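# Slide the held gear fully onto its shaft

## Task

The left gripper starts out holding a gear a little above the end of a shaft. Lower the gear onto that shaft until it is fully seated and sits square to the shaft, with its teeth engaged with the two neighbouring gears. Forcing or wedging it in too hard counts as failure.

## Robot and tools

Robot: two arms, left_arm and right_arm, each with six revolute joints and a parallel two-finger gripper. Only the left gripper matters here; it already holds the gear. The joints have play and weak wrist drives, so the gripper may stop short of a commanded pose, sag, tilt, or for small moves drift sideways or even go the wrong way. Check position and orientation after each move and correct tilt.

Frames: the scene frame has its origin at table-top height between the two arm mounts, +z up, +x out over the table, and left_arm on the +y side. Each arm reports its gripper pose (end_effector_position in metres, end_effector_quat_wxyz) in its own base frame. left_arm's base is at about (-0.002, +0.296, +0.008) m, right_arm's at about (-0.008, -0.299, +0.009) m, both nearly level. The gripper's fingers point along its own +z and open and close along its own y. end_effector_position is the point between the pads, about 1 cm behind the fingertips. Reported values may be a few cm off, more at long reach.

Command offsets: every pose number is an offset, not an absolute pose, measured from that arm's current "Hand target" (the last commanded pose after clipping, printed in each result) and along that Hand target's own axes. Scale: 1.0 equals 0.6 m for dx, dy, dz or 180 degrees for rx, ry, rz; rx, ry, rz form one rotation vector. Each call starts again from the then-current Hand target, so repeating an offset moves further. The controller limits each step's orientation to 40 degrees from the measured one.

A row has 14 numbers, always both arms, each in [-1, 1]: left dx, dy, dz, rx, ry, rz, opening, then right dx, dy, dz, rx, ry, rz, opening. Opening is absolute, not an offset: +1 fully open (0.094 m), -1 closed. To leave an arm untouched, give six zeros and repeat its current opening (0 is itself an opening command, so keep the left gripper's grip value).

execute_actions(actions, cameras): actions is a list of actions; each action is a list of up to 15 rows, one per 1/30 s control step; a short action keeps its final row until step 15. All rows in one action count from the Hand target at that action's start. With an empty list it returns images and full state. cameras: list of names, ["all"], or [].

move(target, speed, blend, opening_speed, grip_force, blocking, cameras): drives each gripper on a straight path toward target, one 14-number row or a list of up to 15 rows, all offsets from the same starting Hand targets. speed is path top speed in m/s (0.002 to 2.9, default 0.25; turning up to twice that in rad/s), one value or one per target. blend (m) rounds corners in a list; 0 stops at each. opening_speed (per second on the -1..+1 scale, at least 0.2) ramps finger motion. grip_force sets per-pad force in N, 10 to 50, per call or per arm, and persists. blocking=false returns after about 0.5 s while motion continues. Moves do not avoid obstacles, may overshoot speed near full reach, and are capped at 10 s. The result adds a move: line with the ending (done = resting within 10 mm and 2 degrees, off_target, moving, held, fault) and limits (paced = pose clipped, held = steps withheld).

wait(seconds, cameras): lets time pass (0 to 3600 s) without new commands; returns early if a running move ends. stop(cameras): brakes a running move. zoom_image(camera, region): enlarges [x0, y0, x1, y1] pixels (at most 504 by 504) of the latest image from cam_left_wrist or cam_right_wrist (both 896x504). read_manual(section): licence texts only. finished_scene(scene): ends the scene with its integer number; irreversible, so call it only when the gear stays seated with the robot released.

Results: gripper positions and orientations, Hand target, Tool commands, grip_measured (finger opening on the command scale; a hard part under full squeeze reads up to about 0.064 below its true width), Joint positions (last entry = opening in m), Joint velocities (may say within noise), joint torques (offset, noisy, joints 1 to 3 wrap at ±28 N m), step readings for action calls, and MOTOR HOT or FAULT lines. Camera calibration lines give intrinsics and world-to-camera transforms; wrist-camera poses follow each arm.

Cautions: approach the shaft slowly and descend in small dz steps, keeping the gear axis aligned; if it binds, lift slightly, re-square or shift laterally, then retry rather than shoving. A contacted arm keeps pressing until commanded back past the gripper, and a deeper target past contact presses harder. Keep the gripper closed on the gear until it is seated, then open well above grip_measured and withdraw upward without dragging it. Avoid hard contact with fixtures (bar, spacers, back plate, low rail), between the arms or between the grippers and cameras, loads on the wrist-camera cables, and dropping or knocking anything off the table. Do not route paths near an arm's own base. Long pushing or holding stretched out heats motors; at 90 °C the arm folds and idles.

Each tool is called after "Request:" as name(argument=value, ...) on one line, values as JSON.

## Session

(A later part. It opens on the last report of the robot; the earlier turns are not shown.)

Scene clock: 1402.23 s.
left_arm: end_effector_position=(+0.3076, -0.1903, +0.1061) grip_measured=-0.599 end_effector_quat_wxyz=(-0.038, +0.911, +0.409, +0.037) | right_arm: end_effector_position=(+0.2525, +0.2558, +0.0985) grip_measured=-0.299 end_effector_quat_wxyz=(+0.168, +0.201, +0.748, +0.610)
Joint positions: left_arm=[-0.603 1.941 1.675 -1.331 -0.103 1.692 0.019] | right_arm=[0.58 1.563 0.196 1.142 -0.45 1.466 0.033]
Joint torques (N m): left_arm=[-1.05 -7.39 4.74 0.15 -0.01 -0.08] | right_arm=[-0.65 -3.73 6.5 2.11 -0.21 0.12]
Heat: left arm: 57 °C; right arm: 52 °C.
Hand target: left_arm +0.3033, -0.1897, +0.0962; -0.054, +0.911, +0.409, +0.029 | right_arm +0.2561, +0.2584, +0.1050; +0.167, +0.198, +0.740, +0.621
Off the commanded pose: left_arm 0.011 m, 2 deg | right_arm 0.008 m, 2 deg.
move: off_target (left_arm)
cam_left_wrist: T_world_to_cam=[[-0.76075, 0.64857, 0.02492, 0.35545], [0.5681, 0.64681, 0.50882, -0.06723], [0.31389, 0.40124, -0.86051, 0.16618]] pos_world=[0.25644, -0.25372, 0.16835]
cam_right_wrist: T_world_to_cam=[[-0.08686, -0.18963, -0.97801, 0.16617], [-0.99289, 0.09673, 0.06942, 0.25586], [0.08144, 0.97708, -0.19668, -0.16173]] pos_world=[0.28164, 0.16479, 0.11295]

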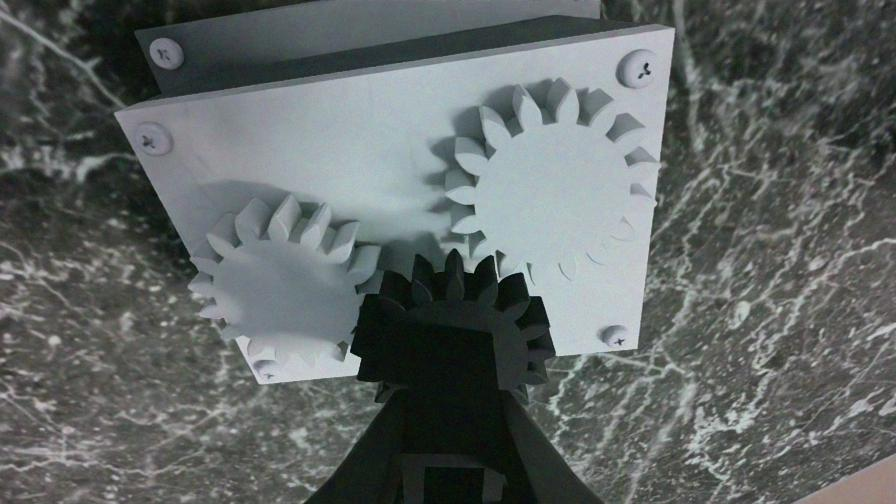

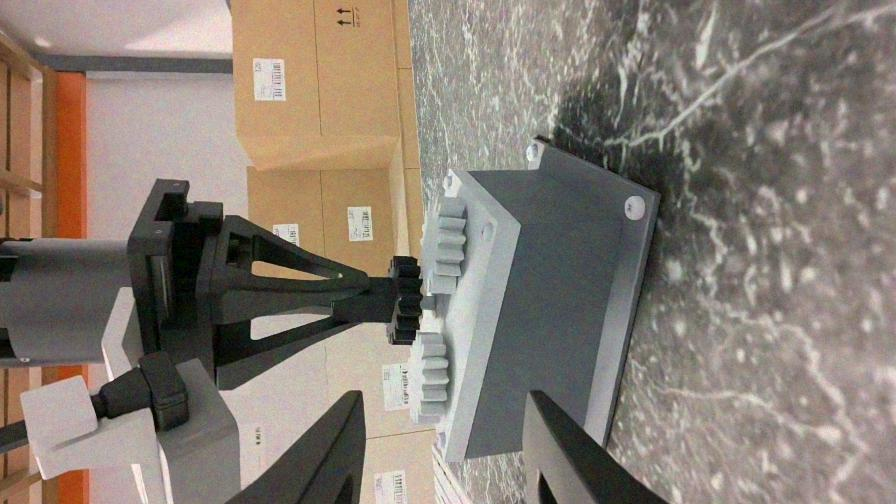

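Request:
move(target=[0, 0, 0, 0, 0, 0, -1, -0.05, 0.1417, -0.024, -0.0344, 0.151, -0.5173, -0.3], speed=0.5, cameras=["cam_right_wrist"])

Scene clock: 1462.07 s.
left_arm: end_effector_position=(+0.3076, -0.1903, +0.1061) grip_measured=-0.599 end_effector_quat_wxyz=(-0.038, +0.911, +0.409, +0.037) | right_arm: end_effector_position=(+0.2785, +0.2433, +0.1939) grip_measured=-0.299 end_effector_quat_wxyz=(+0.417, -0.536, +0.630, +0.377)
Joint positions: left_arm=[-0.603 1.941 1.675 -1.331 -0.103 1.692 0.019] | right_arm=[0.311 1.389 0.887 -0.243 -0.999 -0.629 0.033]
Joint torques (N m): left_arm=[-0.98 -7.34 4.77 0.12 -0.01 -0.1] | right_arm=[0.39 -4.64 10 1.07 -0.11 -0.17]
Heat: left arm: 51 °C; right arm: 51 °C.
Hand target: left_arm +0.3033, -0.1897, +0.0962; -0.054, +0.911, +0.409, +0.029 | right_arm +0.2824, +0.2438, +0.1913; +0.411, -0.539, +0.637, +0.368
Off the commanded pose: left_arm 0.011 m, 2 deg | right_arm 0.005 m, 2 deg.
move: done
cam_right_wrist: T_world_to_cam=[[0.98965, -0.143, -0.01168, -0.23902], [-0.11198, -0.71893, -0.68601, 0.37592], [0.0897, 0.68022, -0.7275, 0.03993]] pos_world=[0.27506, 0.20892, 0.28414]

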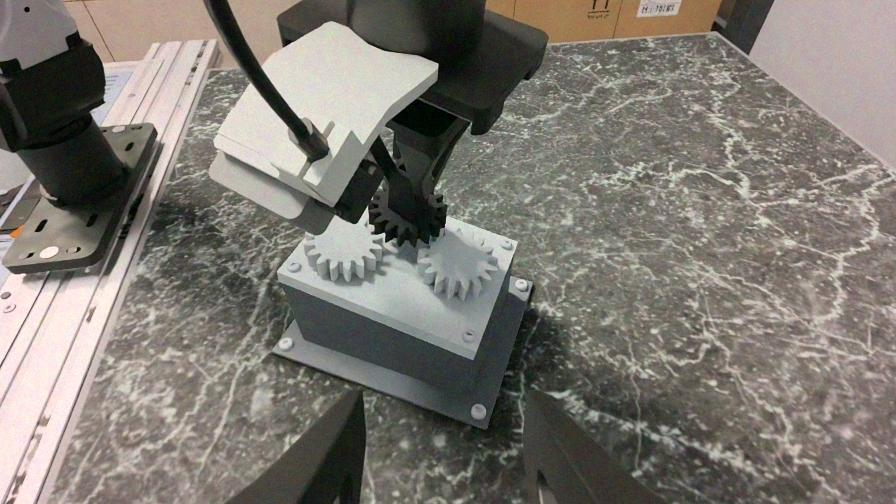

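Great overhead view. Zooming on the mesh.

Request:
zoom_image(camera="cam_right_wrist", region=[300, 180, 510, 310])

Request:
zoom_image(camera="cam_right_wrist", region=[395, 205, 465, 265])

Request:
zoom_image(camera="cam_right_wrist", region=[345, 195, 415, 255])

Scaled by 2.400 from the camera's image (finer frame: 1280x720).

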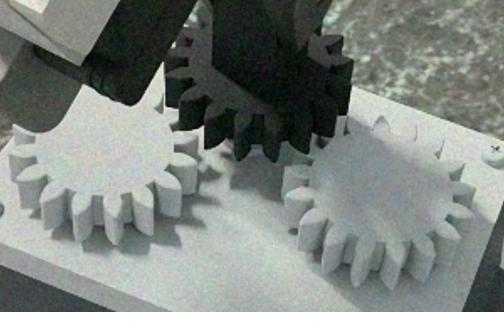

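Scaled by 7.200 from the camera's image (finer frame: 1280x720).

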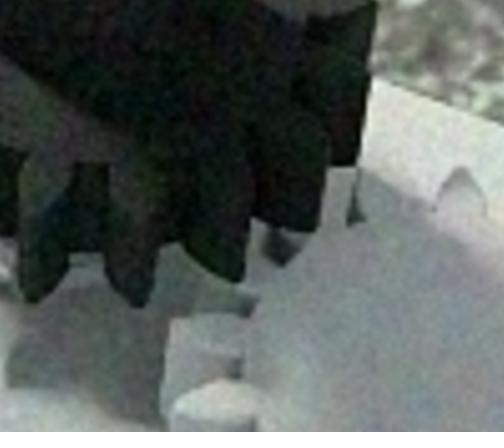

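Scaled by 7.200 from the camera's image (finer frame: 1280x720).

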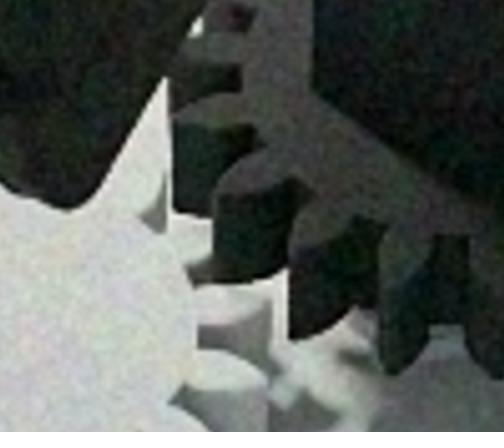

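Request:
zoom_image(camera="cam_right_wrist", region=[410, 220, 510, 305])

Request:
zoom_image(camera="cam_right_wrist", region=[298, 205, 398, 290])

Request:
zoom_image(camera="cam_right_wrist", region=[360, 185, 450, 255])

Scaled by 5.040 from the camera's image (finer frame: 1280x720).

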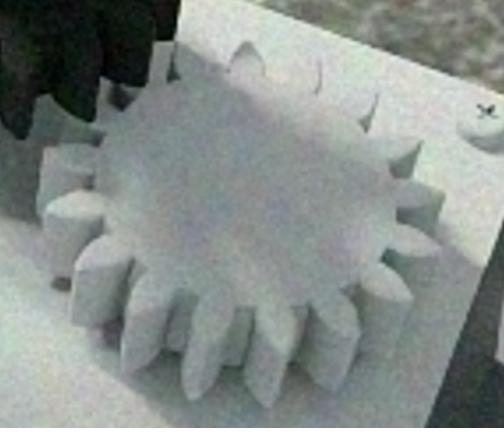

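Scaled by 5.040 from the camera's image (finer frame: 1280x720).

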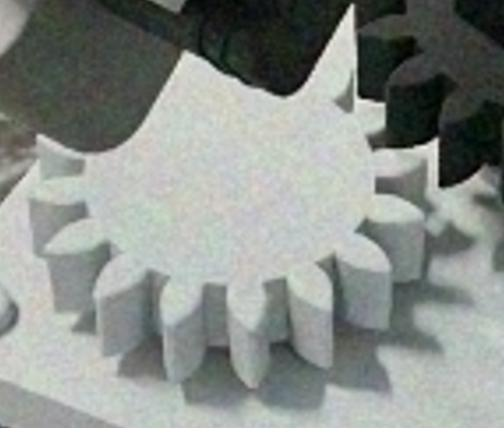

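Scaled by 5.600 from the camera's image (finer frame: 1280x720).

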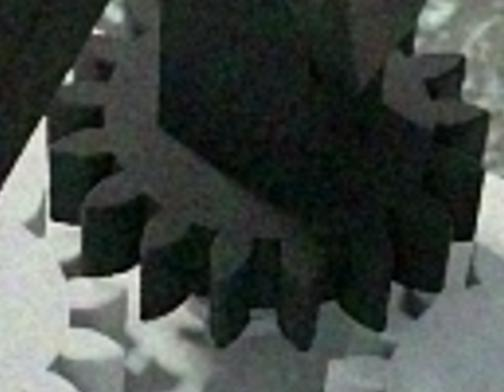

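Request:
move(target=[[0.0013, -0.0032, -0.016, 0.0011, -0.0002, 0.0001, -1, 0, 0, 0, 0, 0, 0, -0.3], [0.0013, -0.0032, -0.016, 0.0011, -0.0002, 0.0383, -1, 0, 0, 0, 0, 0, 0, -0.3]], speed=0.04, cameras=["cam_right_wrist"])

Request:
zoom_image(camera="cam_right_wrist", region=[410, 220, 510, 305])

Request:
zoom_image(camera="cam_right_wrist", region=[298, 205, 398, 290])

Request:
zoom_image(camera="cam_right_wrist", region=[360, 185, 450, 255])

Scene clock: 1555.00 s.
left_arm: end_effector_position=(+0.3059, -0.1891, +0.1062) grip_measured=-0.599 end_effector_quat_wxyz=(-0.043, +0.929, +0.365, +0.033) | right_arm: end_effector_position=(+0.2784, +0.2433, +0.1937) grip_measured=-0.299 end_effector_quat_wxyz=(+0.417, -0.536, +0.630, +0.377)
Joint positions: left_arm=[-0.603 1.941 1.675 -1.339 -0.103 1.788 0.019] | right_arm=[0.311 1.389 0.887 -0.244 -0.998 -0.63 0.033]
Joint torques (N m): left_arm=[-1.07 -7.76 7.47 -0.16 -0.02 0.13] | right_arm=[0.4 -4.62 10.04 1.07 -0.11 -0.18]
Heat: left arm: 49 °C; right arm: 57 °C.
Hand target: left_arm +0.3023, -0.1890, +0.1060; -0.057, +0.934, +0.353, +0.025 | right_arm +0.2824, +0.2438, +0.1912; +0.411, -0.539, +0.637, +0.368
Off the commanded pose: left_arm 0.004 m, 2 deg | right_arm 0.005 m, 2 deg.
move: done
cam_right_wrist: T_world_to_cam=[[0.98965, -0.14301, -0.01186, -0.23896], [-0.11217, -0.7194, -0.68548, 0.37579], [0.0895, 0.67971, -0.728, 0.04008]] pos_world=[0.27506, 0.20892, 0.28394]

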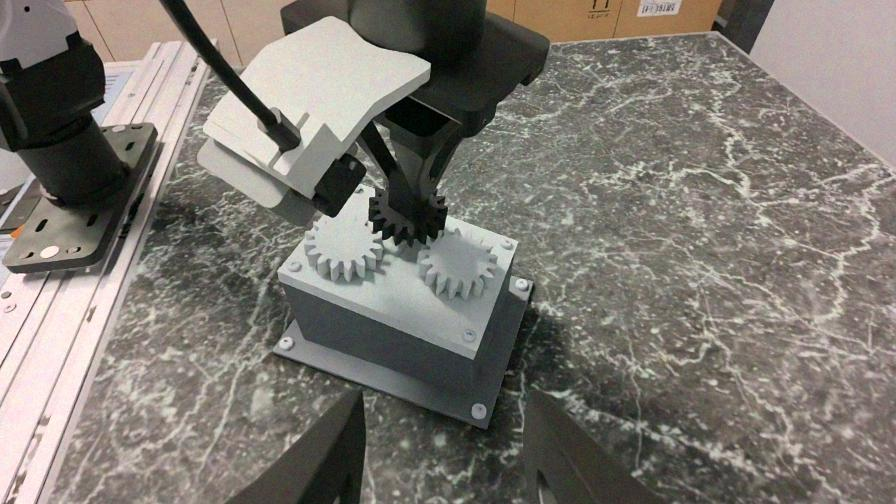

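Scaled by 5.040 from the camera's image (finer frame: 1280x720).

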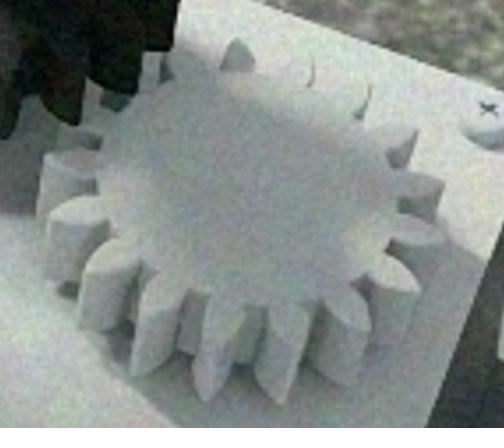

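Scaled by 5.040 from the camera's image (finer frame: 1280x720).

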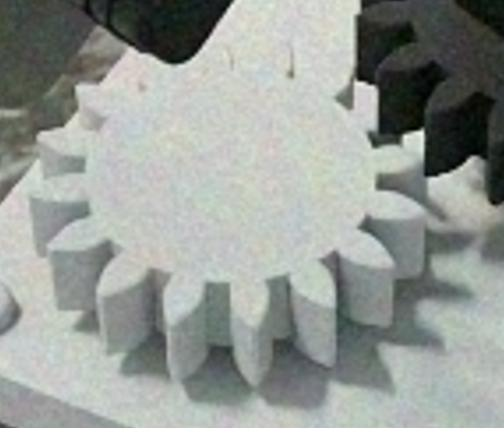

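Scaled by 5.600 from the camera's image (finer frame: 1280x720).

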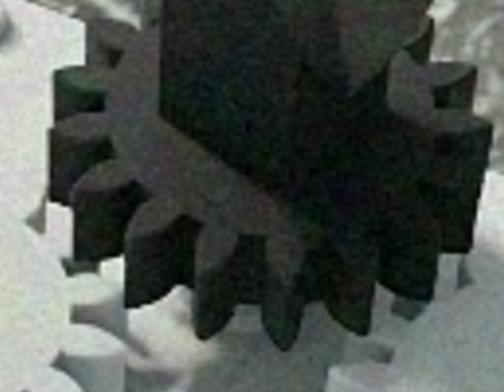

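Request:
move(target=[[0.0013, 0.005, 0.0007, -0.0006, 0.0002, -0.0001, -1, 0, 0, 0, 0, 0, 0, -0.3], [0.0013, 0.005, 0.0007, -0.0006, 0.0002, -0.052, -1, 0, 0, 0, 0, 0, 0, -0.3]], speed=0.04, cameras=["cam_right_wrist"])

Request:
zoom_image(camera="cam_right_wrist", region=[410, 220, 510, 305])

Request:
zoom_image(camera="cam_right_wrist", region=[298, 205, 398, 290])

Request:
zoom_image(camera="cam_right_wrist", region=[360, 185, 450, 255])

Scene clock: 1593.53 s.
left_arm: end_effector_position=(+0.3050, -0.1885, +0.1064) grip_measured=-0.599 end_effector_quat_wxyz=(-0.045, +0.903, +0.427, +0.033) | right_arm: end_effector_position=(+0.2784, +0.2433, +0.1937) grip_measured=-0.299 end_effector_quat_wxyz=(+0.417, -0.536, +0.630, +0.377)
Joint positions: left_arm=[-0.603 1.947 1.683 -1.352 -0.103 1.652 0.019] | right_arm=[0.311 1.389 0.887 -0.244 -0.998 -0.63 0.033]
Joint torques (N m): left_arm=[-1.09 -7.42 7.77 -0.07 -0.02 -0.12] | right_arm=[0.39 -4.62 10.04 1.07 -0.12 -0.18]
Heat: left arm: 48 °C; right arm: 58 °C.
Hand target: left_arm +0.3048, -0.1906, +0.1054; -0.054, +0.902, +0.428, +0.030 | right_arm +0.2824, +0.2438, +0.1912; +0.411, -0.539, +0.637, +0.368
Off the commanded pose: left_arm 0.002 m, 1 deg | right_arm 0.005 m, 2 deg.
move: done
cam_right_wrist: T_world_to_cam=[[0.98965, -0.14301, -0.01186, -0.23896], [-0.11217, -0.7194, -0.68548, 0.37579], [0.0895, 0.67971, -0.728, 0.04008]] pos_world=[0.27506, 0.20892, 0.28394]

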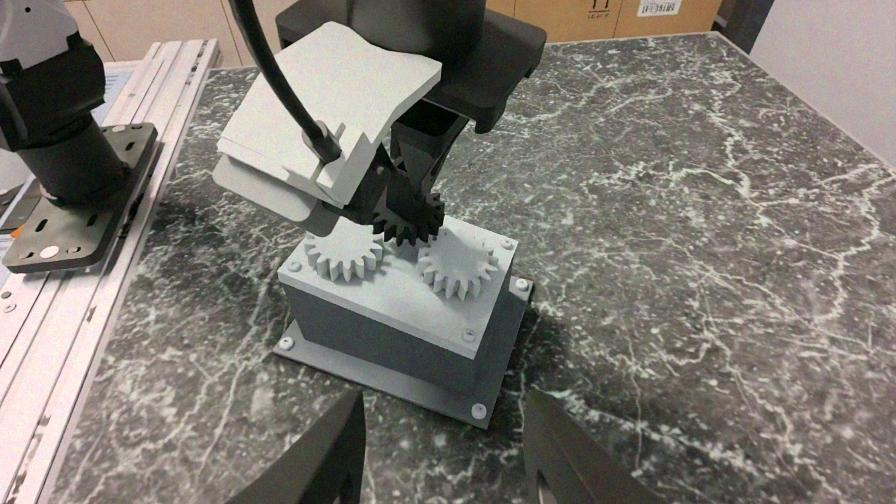

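Scaled by 5.040 from the camera's image (finer frame: 1280x720).

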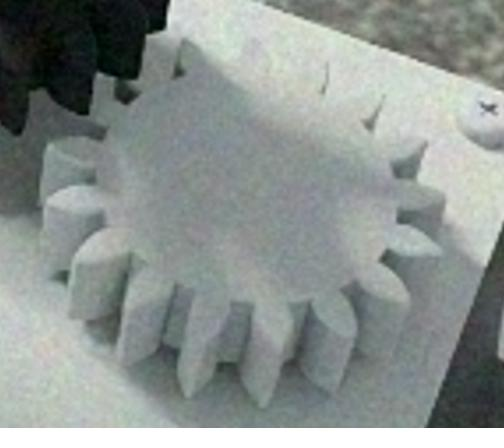

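Scaled by 5.040 from the camera's image (finer frame: 1280x720).

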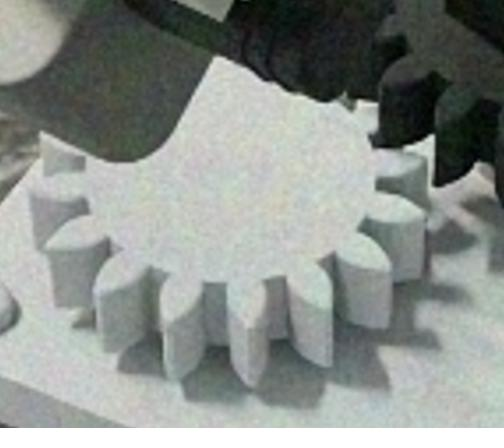

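Scaled by 5.600 from the camera's image (finer frame: 1280x720).

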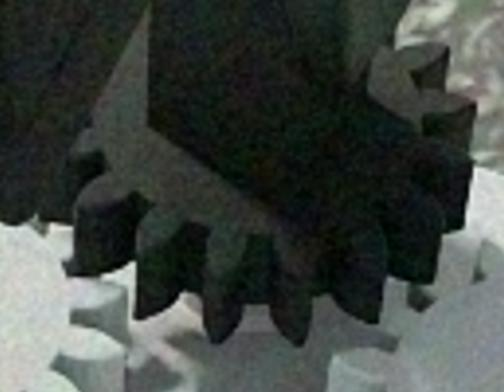

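Request:
move(target=[[0.0062, 0.0133, -0.0408, -0.0342, 0.0044, -0.0038, -1, 0, 0, 0, 0, 0, 0, -0.3], [0.0062, 0.0133, -0.0408, -0.0339, 0.0069, 0.0427, -1, 0, 0, 0, 0, 0, 0, -0.3]], speed=0.05, cameras=["cam_right_wrist"])

Request:
zoom_image(camera="cam_right_wrist", region=[410, 220, 510, 305])

Request:
zoom_image(camera="cam_right_wrist", region=[298, 205, 398, 290])

Request:
zoom_image(camera="cam_right_wrist", region=[360, 185, 450, 255])

Scene clock: 1622.83 s.
left_arm: end_effector_position=(+0.3083, -0.1903, +0.1094) grip_measured=-0.599 end_effector_quat_wxyz=(-0.038, +0.926, +0.373, +0.038) | right_arm: end_effector_position=(+0.2784, +0.2433, +0.1937) grip_measured=-0.299 end_effector_quat_wxyz=(+0.417, -0.536, +0.630, +0.377)
Joint positions: left_arm=[-0.603 1.938 1.683 -1.337 -0.105 1.771 0.019] | right_arm=[0.311 1.389 0.887 -0.244 -0.998 -0.63 0.033]
Joint torques (N m): left_arm=[-1.26 -13.37 7.83 0.18 -0.05 0.14] | right_arm=[0.4 -4.62 10.04 1.07 -0.11 -0.18]
Heat: left arm: 48 °C; right arm: 59 °C.
Hand target: left_arm +0.3132, -0.1958, +0.1294; -0.013, +0.930, +0.364, +0.059 | right_arm +0.2824, +0.2438, +0.1912; +0.411, -0.539, +0.637, +0.368
Off the commanded pose: left_arm 0.021 m, 4 deg | right_arm 0.005 m, 2 deg.
move: off_target (left_arm)
cam_right_wrist: T_world_to_cam=[[0.98965, -0.14301, -0.01186, -0.23896], [-0.11217, -0.7194, -0.68548, 0.37579], [0.0895, 0.67971, -0.728, 0.04008]] pos_world=[0.27506, 0.20892, 0.28394]

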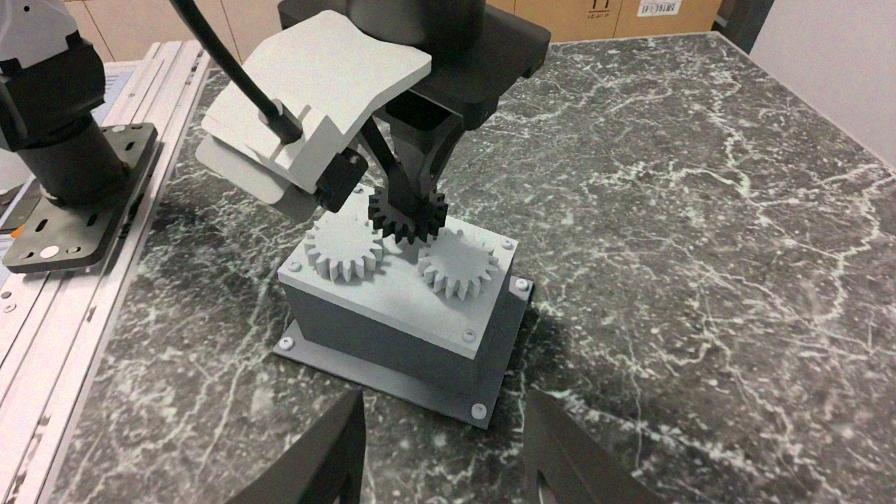

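Scaled by 5.040 from the camera's image (finer frame: 1280x720).

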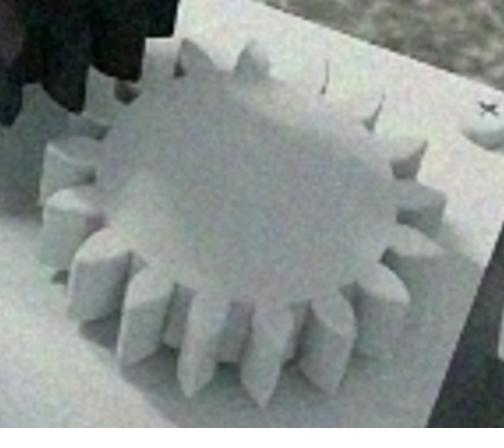

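Scaled by 5.040 from the camera's image (finer frame: 1280x720).

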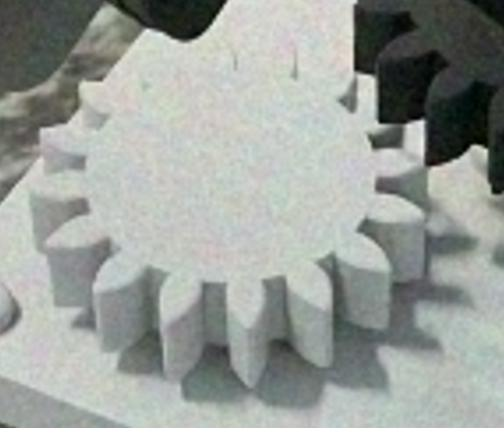

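Scaled by 5.600 from the camera's image (finer frame: 1280x720).

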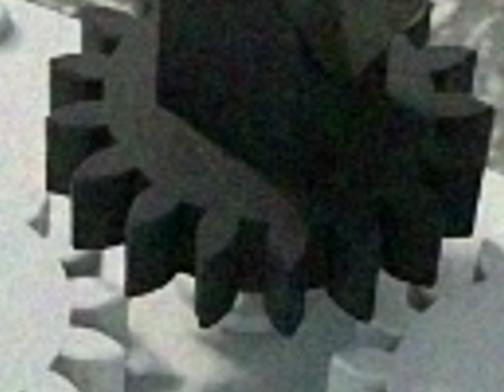

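Request:
move(target=[-0.007, -0.0168, 0.0195, 0.0131, -0.0037, 0.0015, -1, 0, 0, 0, 0, 0, 0, -0.3], speed=0.03)

Scene clock: 1658.20 s.
left_arm: end_effector_position=(+0.3083, -0.1903, +0.1094) grip_measured=-0.599 end_effector_quat_wxyz=(-0.038, +0.926, +0.373, +0.038) | right_arm: end_effector_position=(+0.2784, +0.2433, +0.1937) grip_measured=-0.299 end_effector_quat_wxyz=(+0.417, -0.536, +0.630, +0.377)
Joint positions: left_arm=[-0.603 1.938 1.683 -1.337 -0.105 1.772 0.019] | right_arm=[0.311 1.389 0.887 -0.244 -0.998 -0.63 0.033]
Joint torques (N m): left_arm=[-1.26 -12.94 4.11 0.23 -0.03 0.14] | right_arm=[0.4 -4.62 10.04 1.07 -0.12 -0.18]
Heat: left arm: 56 °C; right arm: 61 °C.
Hand target: left_arm +0.3044, -0.1904, +0.1171; -0.030, +0.930, +0.363, +0.046 | right_arm +0.2824, +0.2438, +0.1912; +0.411, -0.539, +0.637, +0.368
Off the commanded pose: left_arm 0.009 m, 2 deg | right_arm 0.005 m, 2 deg.
move: done

Request:
move(target=[-0.0009, -0.0015, 0.0041, 0.0012, -0.0003, 0.0001, -1, 0, 0, 0, 0, 0, 0, -0.3], speed=0.03)

Scene clock: 1662.70 s.
left_arm: end_effector_position=(+0.3077, -0.1907, +0.1070) grip_measured=-0.599 end_effector_quat_wxyz=(-0.038, +0.927, +0.372, +0.038) | right_arm: end_effector_position=(+0.2784, +0.2433, +0.1937) grip_measured=-0.299 end_effector_quat_wxyz=(+0.417, -0.536, +0.630, +0.377)
Joint positions: left_arm=[-0.605 1.937 1.673 -1.328 -0.105 1.772 0.019] | right_arm=[0.311 1.389 0.887 -0.244 -0.998 -0.63 0.033]
Joint torques (N m): left_arm=[-1.09 -12.9 4.25 0.2 -0.02 0.12] | right_arm=[0.4 -4.6 10.06 1.07 -0.11 -0.18]
Heat: left arm: 57 °C; right arm: 61 °C.
Hand target: left_arm +0.3036, -0.1900, +0.1147; -0.032, +0.930, +0.363, +0.045 | right_arm +0.2824, +0.2438, +0.1912; +0.411, -0.539, +0.637, +0.368
Off the commanded pose: left_arm 0.009 m, 2 deg | right_arm 0.005 m, 2 deg.
move: done

Request:
move(target=[-0.0012, -0.0031, 0.003, 0.0024, -0.0007, 0.0003, -1, 0, 0, 0, 0, 0, 0, -0.3], speed=0.03)

Scene clock: 1667.47 s.
left_arm: end_effector_position=(+0.3061, -0.1896, +0.1040) grip_measured=-0.599 end_effector_quat_wxyz=(-0.041, +0.927, +0.372, +0.036) | right_arm: end_effector_position=(+0.2784, +0.2433, +0.1937) grip_measured=-0.299 end_effector_quat_wxyz=(+0.417, -0.536, +0.630, +0.377)
Joint positions: left_arm=[-0.605 1.937 1.661 -1.323 -0.105 1.772 0.019] | right_arm=[0.311 1.389 0.887 -0.244 -0.998 -0.63 0.033]
Joint torques (N m): left_arm=[-1.1 -12.94 4.56 0.13 -0.02 0.15] | right_arm=[0.39 -4.62 10.04 1.07 -0.12 -0.18]
Heat: left arm: 56 °C; right arm: 61 °C.
Hand target: left_arm +0.3019, -0.1889, +0.1129; -0.035, +0.930, +0.362, +0.043 | right_arm +0.2824, +0.2438, +0.1912; +0.411, -0.539, +0.637, +0.368
Off the commanded pose: left_arm 0.010 m, 2 deg | right_arm 0.005 m, 2 deg.
move: done

Request:
move(target=[-0.0002, 0.0015, 0.0051, -0.0008, 0.0002, -0.0001, -1, 0, 0, 0, 0, 0, 0, -0.3], speed=0.03)

Scene clock: 1676.97 s.
left_arm: end_effector_position=(+0.3064, -0.1898, +0.1012) grip_measured=-0.599 end_effector_quat_wxyz=(-0.040, +0.927, +0.372, +0.037) | right_arm: end_effector_position=(+0.2784, +0.2433, +0.1937) grip_measured=-0.299 end_effector_quat_wxyz=(+0.417, -0.536, +0.630, +0.377)
Joint positions: left_arm=[-0.605 1.937 1.65 -1.31 -0.105 1.772 0.019] | right_arm=[0.311 1.389 0.887 -0.244 -0.998 -0.63 0.033]
Joint torques (N m): left_arm=[-1.13 -12.88 4.62 0.17 -0.01 0.11] | right_arm=[0.39 -4.62 10.04 1.07 -0.12 -0.18]
Heat: left arm: 56 °C; right arm: 61 °C.
Hand target: left_arm +0.3026, -0.1894, +0.1098; -0.034, +0.930, +0.363, +0.043 | right_arm +0.2824, +0.2438, +0.1912; +0.411, -0.539, +0.637, +0.368
Off the commanded pose: left_arm 0.009 m, 2 deg | right_arm 0.005 m, 2 deg.
move: done

Request:
move(target=[-0.0006, 0.0005, 0.0068, -0.0002, 0, 0, -1, 0, 0, 0, 0, 0, 0, -0.3], speed=0.03)

Scene clock: 1682.33 s.
left_arm: end_effector_position=(+0.3059, -0.1895, +0.0974) grip_measured=-0.599 end_effector_quat_wxyz=(-0.041, +0.927, +0.372, +0.036) | right_arm: end_effector_position=(+0.2784, +0.2433, +0.1937) grip_measured=-0.299 end_effector_quat_wxyz=(+0.417, -0.536, +0.630, +0.377)
Joint positions: left_arm=[-0.605 1.937 1.635 -1.296 -0.105 1.772 0.019] | right_arm=[0.311 1.389 0.887 -0.244 -0.998 -0.63 0.033]
Joint torques (N m): left_arm=[-1.06 -12.77 4.53 0.17 -0.01 0.14] | right_arm=[0.4 -4.62 10.03 1.07 -0.12 -0.18]
Heat: left arm: 56 °C; right arm: 61 °C.
Hand target: left_arm +0.3028, -0.1894, +0.1057; -0.033, +0.930, +0.363, +0.043 | right_arm +0.2824, +0.2438, +0.1912; +0.411, -0.539, +0.637, +0.368
Off the commanded pose: left_arm 0.009 m, 2 deg | right_arm 0.005 m, 2 deg.
move: done

Request:
move(target=[-0.0003, 0.0012, 0.0053, -0.0006, 0.0002, -0.0001, -1, 0, 0, 0, 0, 0, 0, -0.3], speed=0.03, cameras=["cam_right_wrist"])

Request:
zoom_image(camera="cam_right_wrist", region=[300, 170, 510, 310])

Scene clock: 1686.70 s.
left_arm: end_effector_position=(+0.3056, -0.1892, +0.0947) grip_measured=-0.599 end_effector_quat_wxyz=(-0.041, +0.927, +0.372, +0.036) | right_arm: end_effector_position=(+0.2784, +0.2433, +0.1937) grip_measured=-0.299 end_effector_quat_wxyz=(+0.417, -0.536, +0.630, +0.377)
Joint positions: left_arm=[-0.605 1.937 1.624 -1.287 -0.105 1.772 0.019] | right_arm=[0.311 1.389 0.887 -0.244 -0.998 -0.63 0.033]
Joint torques (N m): left_arm=[-1.05 -12.64 4.59 0.21 -0.02 0.11] | right_arm=[0.4 -4.62 10.04 1.07 -0.12 -0.18]
Heat: left arm: 56 °C; right arm: 62 °C.
Hand target: left_arm +0.3033, -0.1898, +0.1025; -0.033, +0.930, +0.363, +0.044 | right_arm +0.2824, +0.2438, +0.1912; +0.411, -0.539, +0.637, +0.368
Off the commanded pose: left_arm 0.008 m, 2 deg | right_arm 0.005 m, 2 deg.
move: done
cam_right_wrist: T_world_to_cam=[[0.98965, -0.14301, -0.01186, -0.23896], [-0.11217, -0.7194, -0.68548, 0.37579], [0.0895, 0.67971, -0.728, 0.04008]] pos_world=[0.27506, 0.20892, 0.28394]

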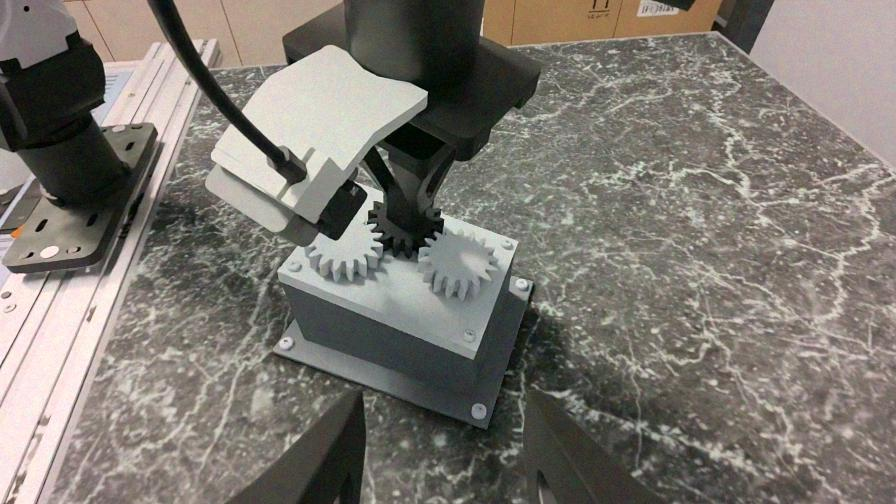

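Scaled by 2.400 from the camera's image (finer frame: 1280x720).

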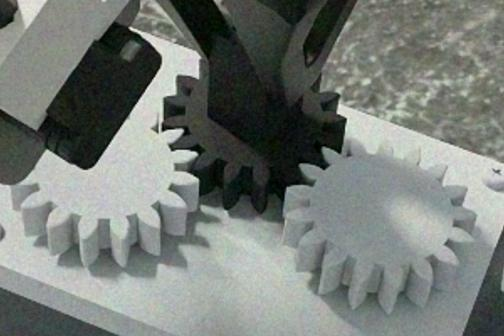

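Request:
move(target=[0.0002, 0.0021, 0.0025, -0.0014, 0.0004, -0.0002, -1, 0, 0, 0, 0, 0, 0, -0.3], speed=0.03)

Scene clock: 1692.43 s.
left_arm: end_effector_position=(+0.3056, -0.1893, +0.0947) grip_measured=-0.599 end_effector_quat_wxyz=(-0.041, +0.927, +0.372, +0.036) | right_arm: end_effector_position=(+0.2784, +0.2433, +0.1937) grip_measured=-0.299 end_effector_quat_wxyz=(+0.417, -0.536, +0.630, +0.377)
Joint positions: left_arm=[-0.605 1.937 1.624 -1.286 -0.105 1.772 0.019] | right_arm=[0.311 1.389 0.887 -0.244 -0.998 -0.63 0.033]
Joint torques (N m): left_arm=[-1.07 -12.56 4.22 0.31 -0.03 0.11] | right_arm=[0.39 -4.62 10.04 1.07 -0.12 -0.18]
Heat: left arm: 56 °C; right arm: 62 °C.
Hand target: left_arm +0.3043, -0.1905, +0.1010; -0.031, +0.930, +0.363, +0.045 | right_arm +0.2824, +0.2438, +0.1912; +0.411, -0.539, +0.637, +0.368
Off the commanded pose: left_arm 0.007 m, 2 deg | right_arm 0.005 m, 2 deg.
move: done

Request:
move(target=[-0.0003, -0.001, 0.0024, 0.0018, -0.0005, 0.0002, -1, 0, 0, 0, 0, 0, 0, -0.3], speed=0.03)

Scene clock: 1696.00 s.
left_arm: end_effector_position=(+0.3055, -0.1892, +0.0942) grip_measured=-0.599 end_effector_quat_wxyz=(-0.041, +0.927, +0.372, +0.036) | right_arm: end_effector_position=(+0.2784, +0.2433, +0.1937) grip_measured=-0.299 end_effector_quat_wxyz=(+0.417, -0.536, +0.630, +0.377)
Joint positions: left_arm=[-0.605 1.937 1.622 -1.285 -0.105 1.772 0.019] | right_arm=[0.311 1.389 0.887 -0.244 -0.998 -0.63 0.033]
Joint torques (N m): left_arm=[-1.03 -12.16 4.23 0.27 -0.02 0.11] | right_arm=[0.39 -4.62 10.04 1.07 -0.12 -0.18]
Heat: left arm: 56 °C; right arm: 62 °C.
Hand target: left_arm +0.3039, -0.1901, +0.0995; -0.033, +0.930, +0.363, +0.044 | right_arm +0.2824, +0.2438, +0.1912; +0.411, -0.539, +0.637, +0.368
Off the commanded pose: left_arm 0.006 m, 2 deg | right_arm 0.005 m, 2 deg.
move: done

Request:
move(target=[-0.0003, -0.001, 0.0024, 0.0018, -0.0005, 0.0002, -1, 0, 0, 0, 0, 0, 0, -0.3], speed=0.03, cameras=["all"])

Request:
zoom_image(camera="cam_right_wrist", region=[360, 190, 450, 260])

Request:
zoom_image(camera="cam_left_wrist", region=[260, 150, 620, 420])

Scene clock: 1700.43 s.
left_arm: end_effector_position=(+0.3055, -0.1892, +0.0942) grip_measured=-0.599 end_effector_quat_wxyz=(-0.041, +0.927, +0.372, +0.036) | right_arm: end_effector_position=(+0.2784, +0.2433, +0.1937) grip_measured=-0.299 end_effector_quat_wxyz=(+0.417, -0.536, +0.630, +0.377)
Joint positions: left_arm=[-0.605 1.937 1.622 -1.285 -0.105 1.772 0.019] | right_arm=[0.311 1.389 0.887 -0.244 -0.998 -0.63 0.033]
Joint torques (N m): left_arm=[-1.03 -11.79 4.07 0.26 -0.01 0.15] | right_arm=[0.39 -4.62 10.04 1.07 -0.12 -0.18]
Heat: left arm: 56 °C; right arm: 62 °C.
Hand target: left_arm +0.3034, -0.1896, +0.0981; -0.035, +0.930, +0.363, +0.042 | right_arm +0.2824, +0.2438, +0.1912; +0.411, -0.539, +0.637, +0.368
Off the commanded pose: left_arm 0.004 m, 1 deg | right_arm 0.005 m, 2 deg.
move: done
cam_left_wrist: T_world_to_cam=[[-0.70531, 0.70798, 0.03617, 0.34675], [0.62333, 0.59507, 0.5073, -0.08723], [0.33763, 0.38034, -0.86101, 0.14499]] pos_world=[0.24999, -0.24873, 0.15655]
cam_right_wrist: T_world_to_cam=[[0.98965, -0.14301, -0.01186, -0.23896], [-0.11217, -0.7194, -0.68548, 0.37579], [0.0895, 0.67971, -0.728, 0.04008]] pos_world=[0.27506, 0.20892, 0.28394]

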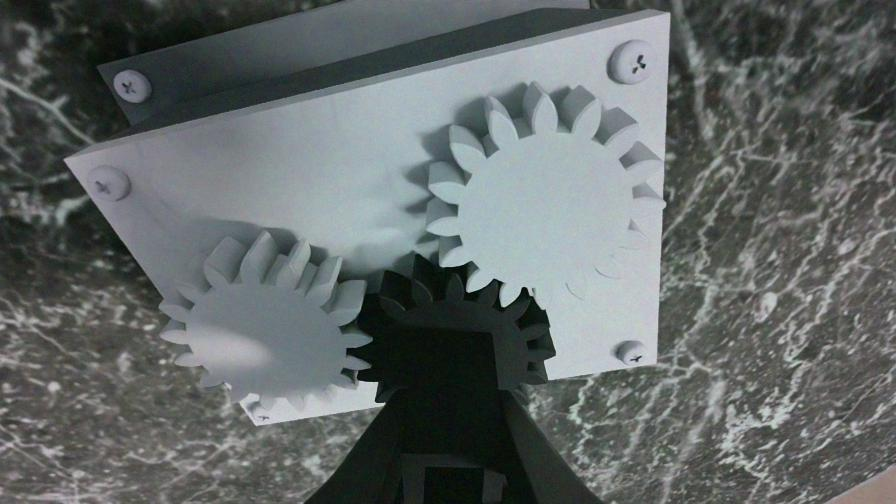

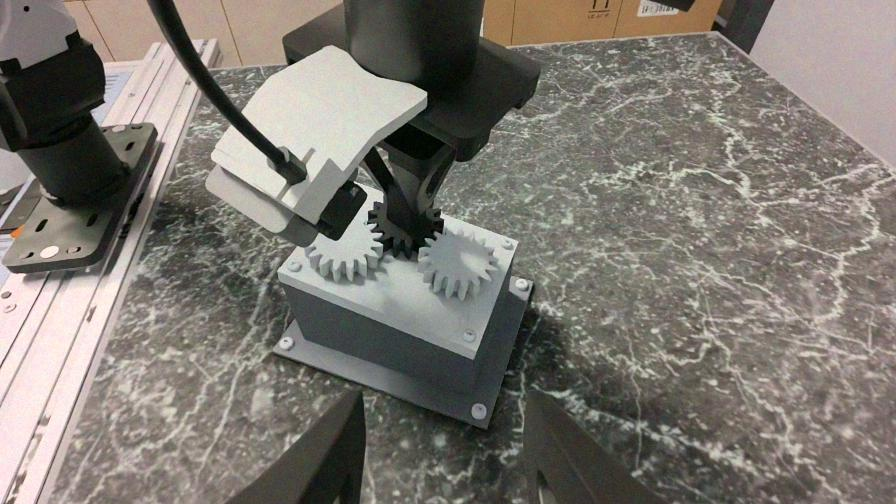

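Scaled by 5.600 from the camera's image (finer frame: 1280x720).

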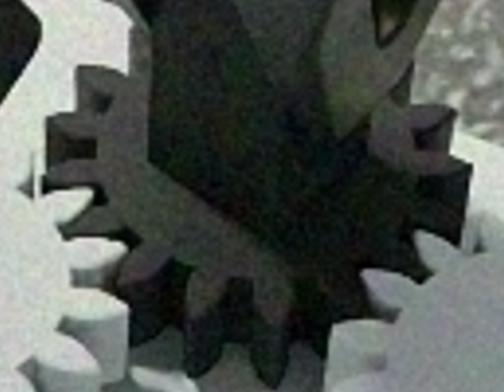

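Scaled by 1.400 from the camera's image (finer frame: 1280x720).

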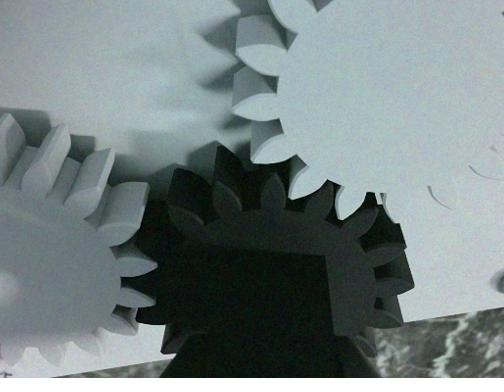

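Request:
move(target=[-0.0006, -0.0015, 0.0032, 0.0018, -0.0005, 0.0002, -1, 0, 0, 0, 0, 0, 0, -0.3], speed=0.03)

Scene clock: 1731.37 s.
left_arm: end_effector_position=(+0.3055, -0.1892, +0.0942) grip_measured=-0.599 end_effector_quat_wxyz=(-0.041, +0.927, +0.371, +0.036) | right_arm: end_effector_position=(+0.2784, +0.2433, +0.1937) grip_measured=-0.299 end_effector_quat_wxyz=(+0.417, -0.536, +0.630, +0.377)
Joint positions: left_arm=[-0.605 1.937 1.622 -1.285 -0.105 1.773 0.019] | right_arm=[0.311 1.389 0.887 -0.244 -0.998 -0.63 0.033]
Joint torques (N m): left_arm=[-0.99 -11.6 3.75 0.28 0 0.11] | right_arm=[0.4 -4.62 10.04 1.06 -0.12 -0.18]
Heat: left arm: 56 °C; right arm: 63 °C.
Hand target: left_arm +0.3026, -0.1890, +0.0962; -0.038, +0.930, +0.362, +0.040 | right_arm +0.2824, +0.2438, +0.1912; +0.411, -0.539, +0.637, +0.368
Off the commanded pose: left_arm 0.003 m, 1 deg | right_arm 0.005 m, 2 deg.
move: done

Request:
move(target=[0, 0, 0, 0, 0, 0, -1, 0.1263, 0.0432, 0.0728, 0.0344, -0.151, 0.5173, -0.3], speed=0.5, cameras=["cam_right_wrist"])

Request:
zoom_image(camera="cam_right_wrist", region=[370, 230, 490, 370])

Request:
zoom_image(camera="cam_right_wrist", region=[405, 265, 465, 325])

Scene clock: 1740.93 s.
left_arm: end_effector_position=(+0.3055, -0.1892, +0.0942) grip_measured=-0.599 end_effector_quat_wxyz=(-0.041, +0.927, +0.371, +0.036) | right_arm: end_effector_position=(+0.2547, +0.2598, +0.1065) grip_measured=-0.299 end_effector_quat_wxyz=(+0.163, +0.188, +0.744, +0.620)
Joint positions: left_arm=[-0.605 1.937 1.622 -1.285 -0.105 1.773 0.019] | right_arm=[0.569 1.563 0.219 1.141 -0.489 1.466 0.033]
Joint torques (N m): left_arm=[-0.99 -11.55 3.78 0.26 -0.01 0.13] | right_arm=[0.38 -3.89 4.77 2.11 0.14 0.12]
Heat: left arm: 56 °C; right arm: 62 °C.
Hand target: left_arm +0.3026, -0.1890, +0.0962; -0.038, +0.930, +0.362, +0.040 | right_arm +0.2559, +0.2584, +0.1050; +0.166, +0.198, +0.740, +0.621
Off the commanded pose: left_arm 0.003 m, 1 deg | right_arm 0.002 m, 1 deg.
move: done
cam_right_wrist: T_world_to_cam=[[-0.06913, -0.17332, -0.98244, 0.16668], [-0.99595, 0.06878, 0.05795, 0.2664], [0.05753, 0.98246, -0.17737, -0.16166]] pos_world=[0.28614, 0.16939, 0.11965]

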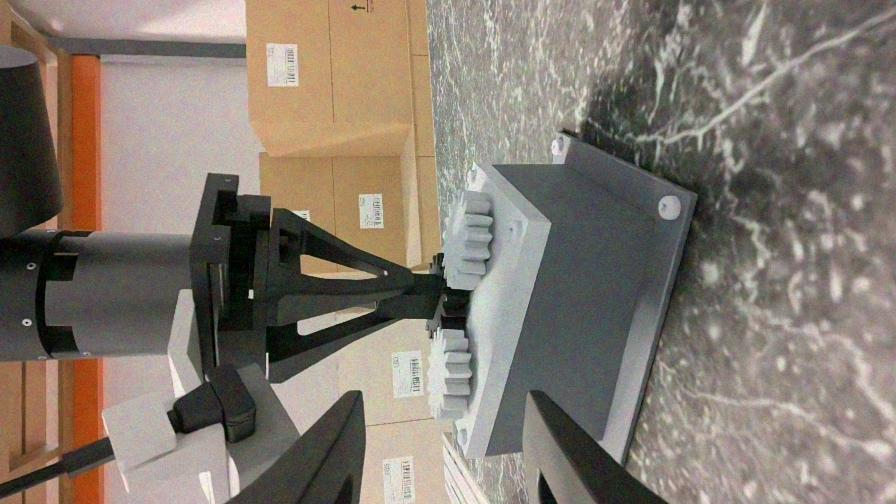

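Scaled by 3.600 from the camera's image (finer frame: 1280x720).

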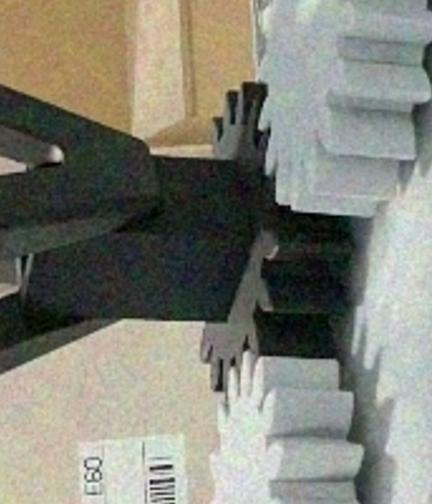

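Scaled by 8.400 from the camera's image (finer frame: 1280x720).

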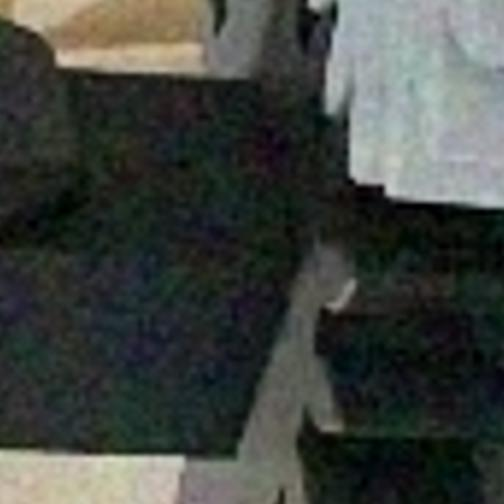

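Request:
move(target=[-0.0009, -0.0022, 0.0048, 0.0027, -0.0008, 0.0003, -1, 0, 0, 0, 0, 0, 0, -0.3], speed=0.03)

Scene clock: 1751.47 s.
left_arm: end_effector_position=(+0.3054, -0.1891, +0.0939) grip_measured=-0.599 end_effector_quat_wxyz=(-0.041, +0.927, +0.371, +0.036) | right_arm: end_effector_position=(+0.2548, +0.2598, +0.1068) grip_measured=-0.299 end_effector_quat_wxyz=(+0.163, +0.188, +0.744, +0.621)
Joint positions: left_arm=[-0.605 1.937 1.62 -1.284 -0.105 1.773 0.019] | right_arm=[0.569 1.563 0.219 1.142 -0.489 1.466 0.033]
Joint torques (N m): left_arm=[-0.9 -11.17 3.41 0.26 0 0.13] | right_arm=[0.39 -3.86 4.75 2.1 0.13 0.12]
Heat: left arm: 56 °C; right arm: 58 °C.
Hand target: left_arm +0.3015, -0.1881, +0.0934; -0.041, +0.930, +0.362, +0.037 | right_arm +0.2560, +0.2584, +0.1051; +0.167, +0.198, +0.740, +0.621
Off the commanded pose: left_arm 0.004 m, 1 deg | right_arm 0.002 m, 1 deg.
move: done

Request:
move(target=[[0.0009, -0.0003, -0.0083, 0, 0, 0, -1, 0, 0, 0, 0, 0, 0, -0.3], [0.0009, -0.0003, -0.0083, 0, 0, 0, -0.2, 0, 0, 0, 0, 0, 0, -0.3]], speed=0.03, opening_speed=0.5, cameras=["all"])

Request:
zoom_image(camera="cam_right_wrist", region=[370, 230, 490, 370])

Scene clock: 1769.63 s.
left_arm: end_effector_position=(+0.3054, -0.1891, +0.0940) grip_measured=-0.202 end_effector_quat_wxyz=(-0.041, +0.927, +0.371, +0.036) | right_arm: end_effector_position=(+0.2548, +0.2598, +0.1068) grip_measured=-0.299 end_effector_quat_wxyz=(+0.163, +0.188, +0.744, +0.621)
Joint positions: left_arm=[-0.605 1.937 1.62 -1.284 -0.105 1.774 0.038] | right_arm=[0.569 1.563 0.219 1.142 -0.489 1.466 0.033]
Joint torques (N m): left_arm=[-0.87 -11.38 4.98 0.1 0 0.12] | right_arm=[0.39 -3.85 4.77 2.1 0.13 0.12]
Heat: left arm: 55 °C; right arm: 54 °C.
Hand target: left_arm +0.3015, -0.1881, +0.0983; -0.041, +0.930, +0.362, +0.037 | right_arm +0.2560, +0.2584, +0.1051; +0.167, +0.198, +0.740, +0.621
Off the commanded pose: left_arm 0.006 m, 1 deg | right_arm 0.002 m, 1 deg.
move: done
cam_left_wrist: T_world_to_cam=[[-0.70422, 0.70904, 0.03666, 0.34639], [0.62445, 0.59398, 0.5072, -0.08766], [0.33785, 0.38007, -0.86105, 0.1447]] pos_world=[0.24979, -0.24853, 0.15635]
cam_right_wrist: T_world_to_cam=[[-0.06785, -0.17257, -0.98266, 0.1666], [-0.996, 0.0691, 0.05664, 0.2666], [0.05813, 0.98257, -0.17657, -0.16178]] pos_world=[0.28624, 0.16929, 0.12004]

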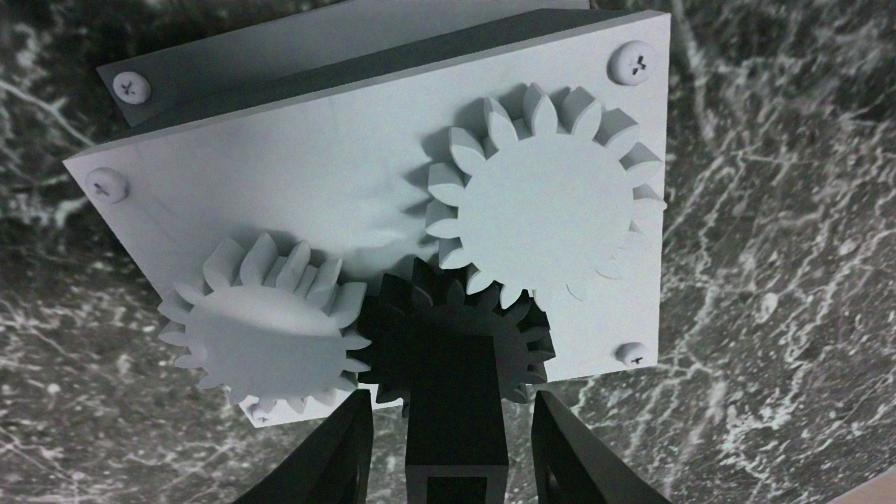

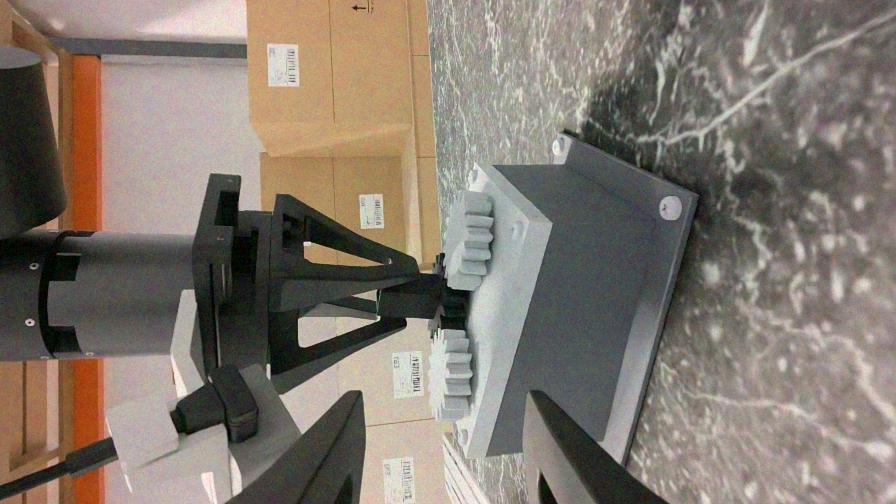

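Scaled by 3.600 from the camera's image (finer frame: 1280x720).

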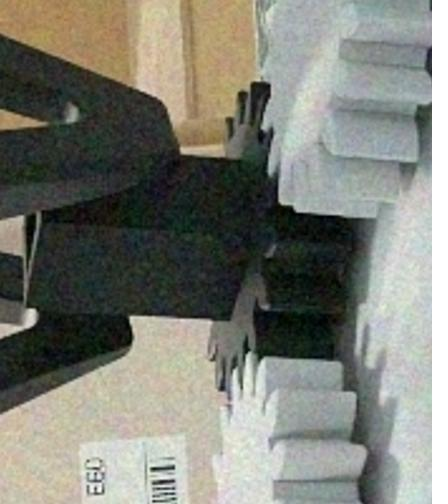

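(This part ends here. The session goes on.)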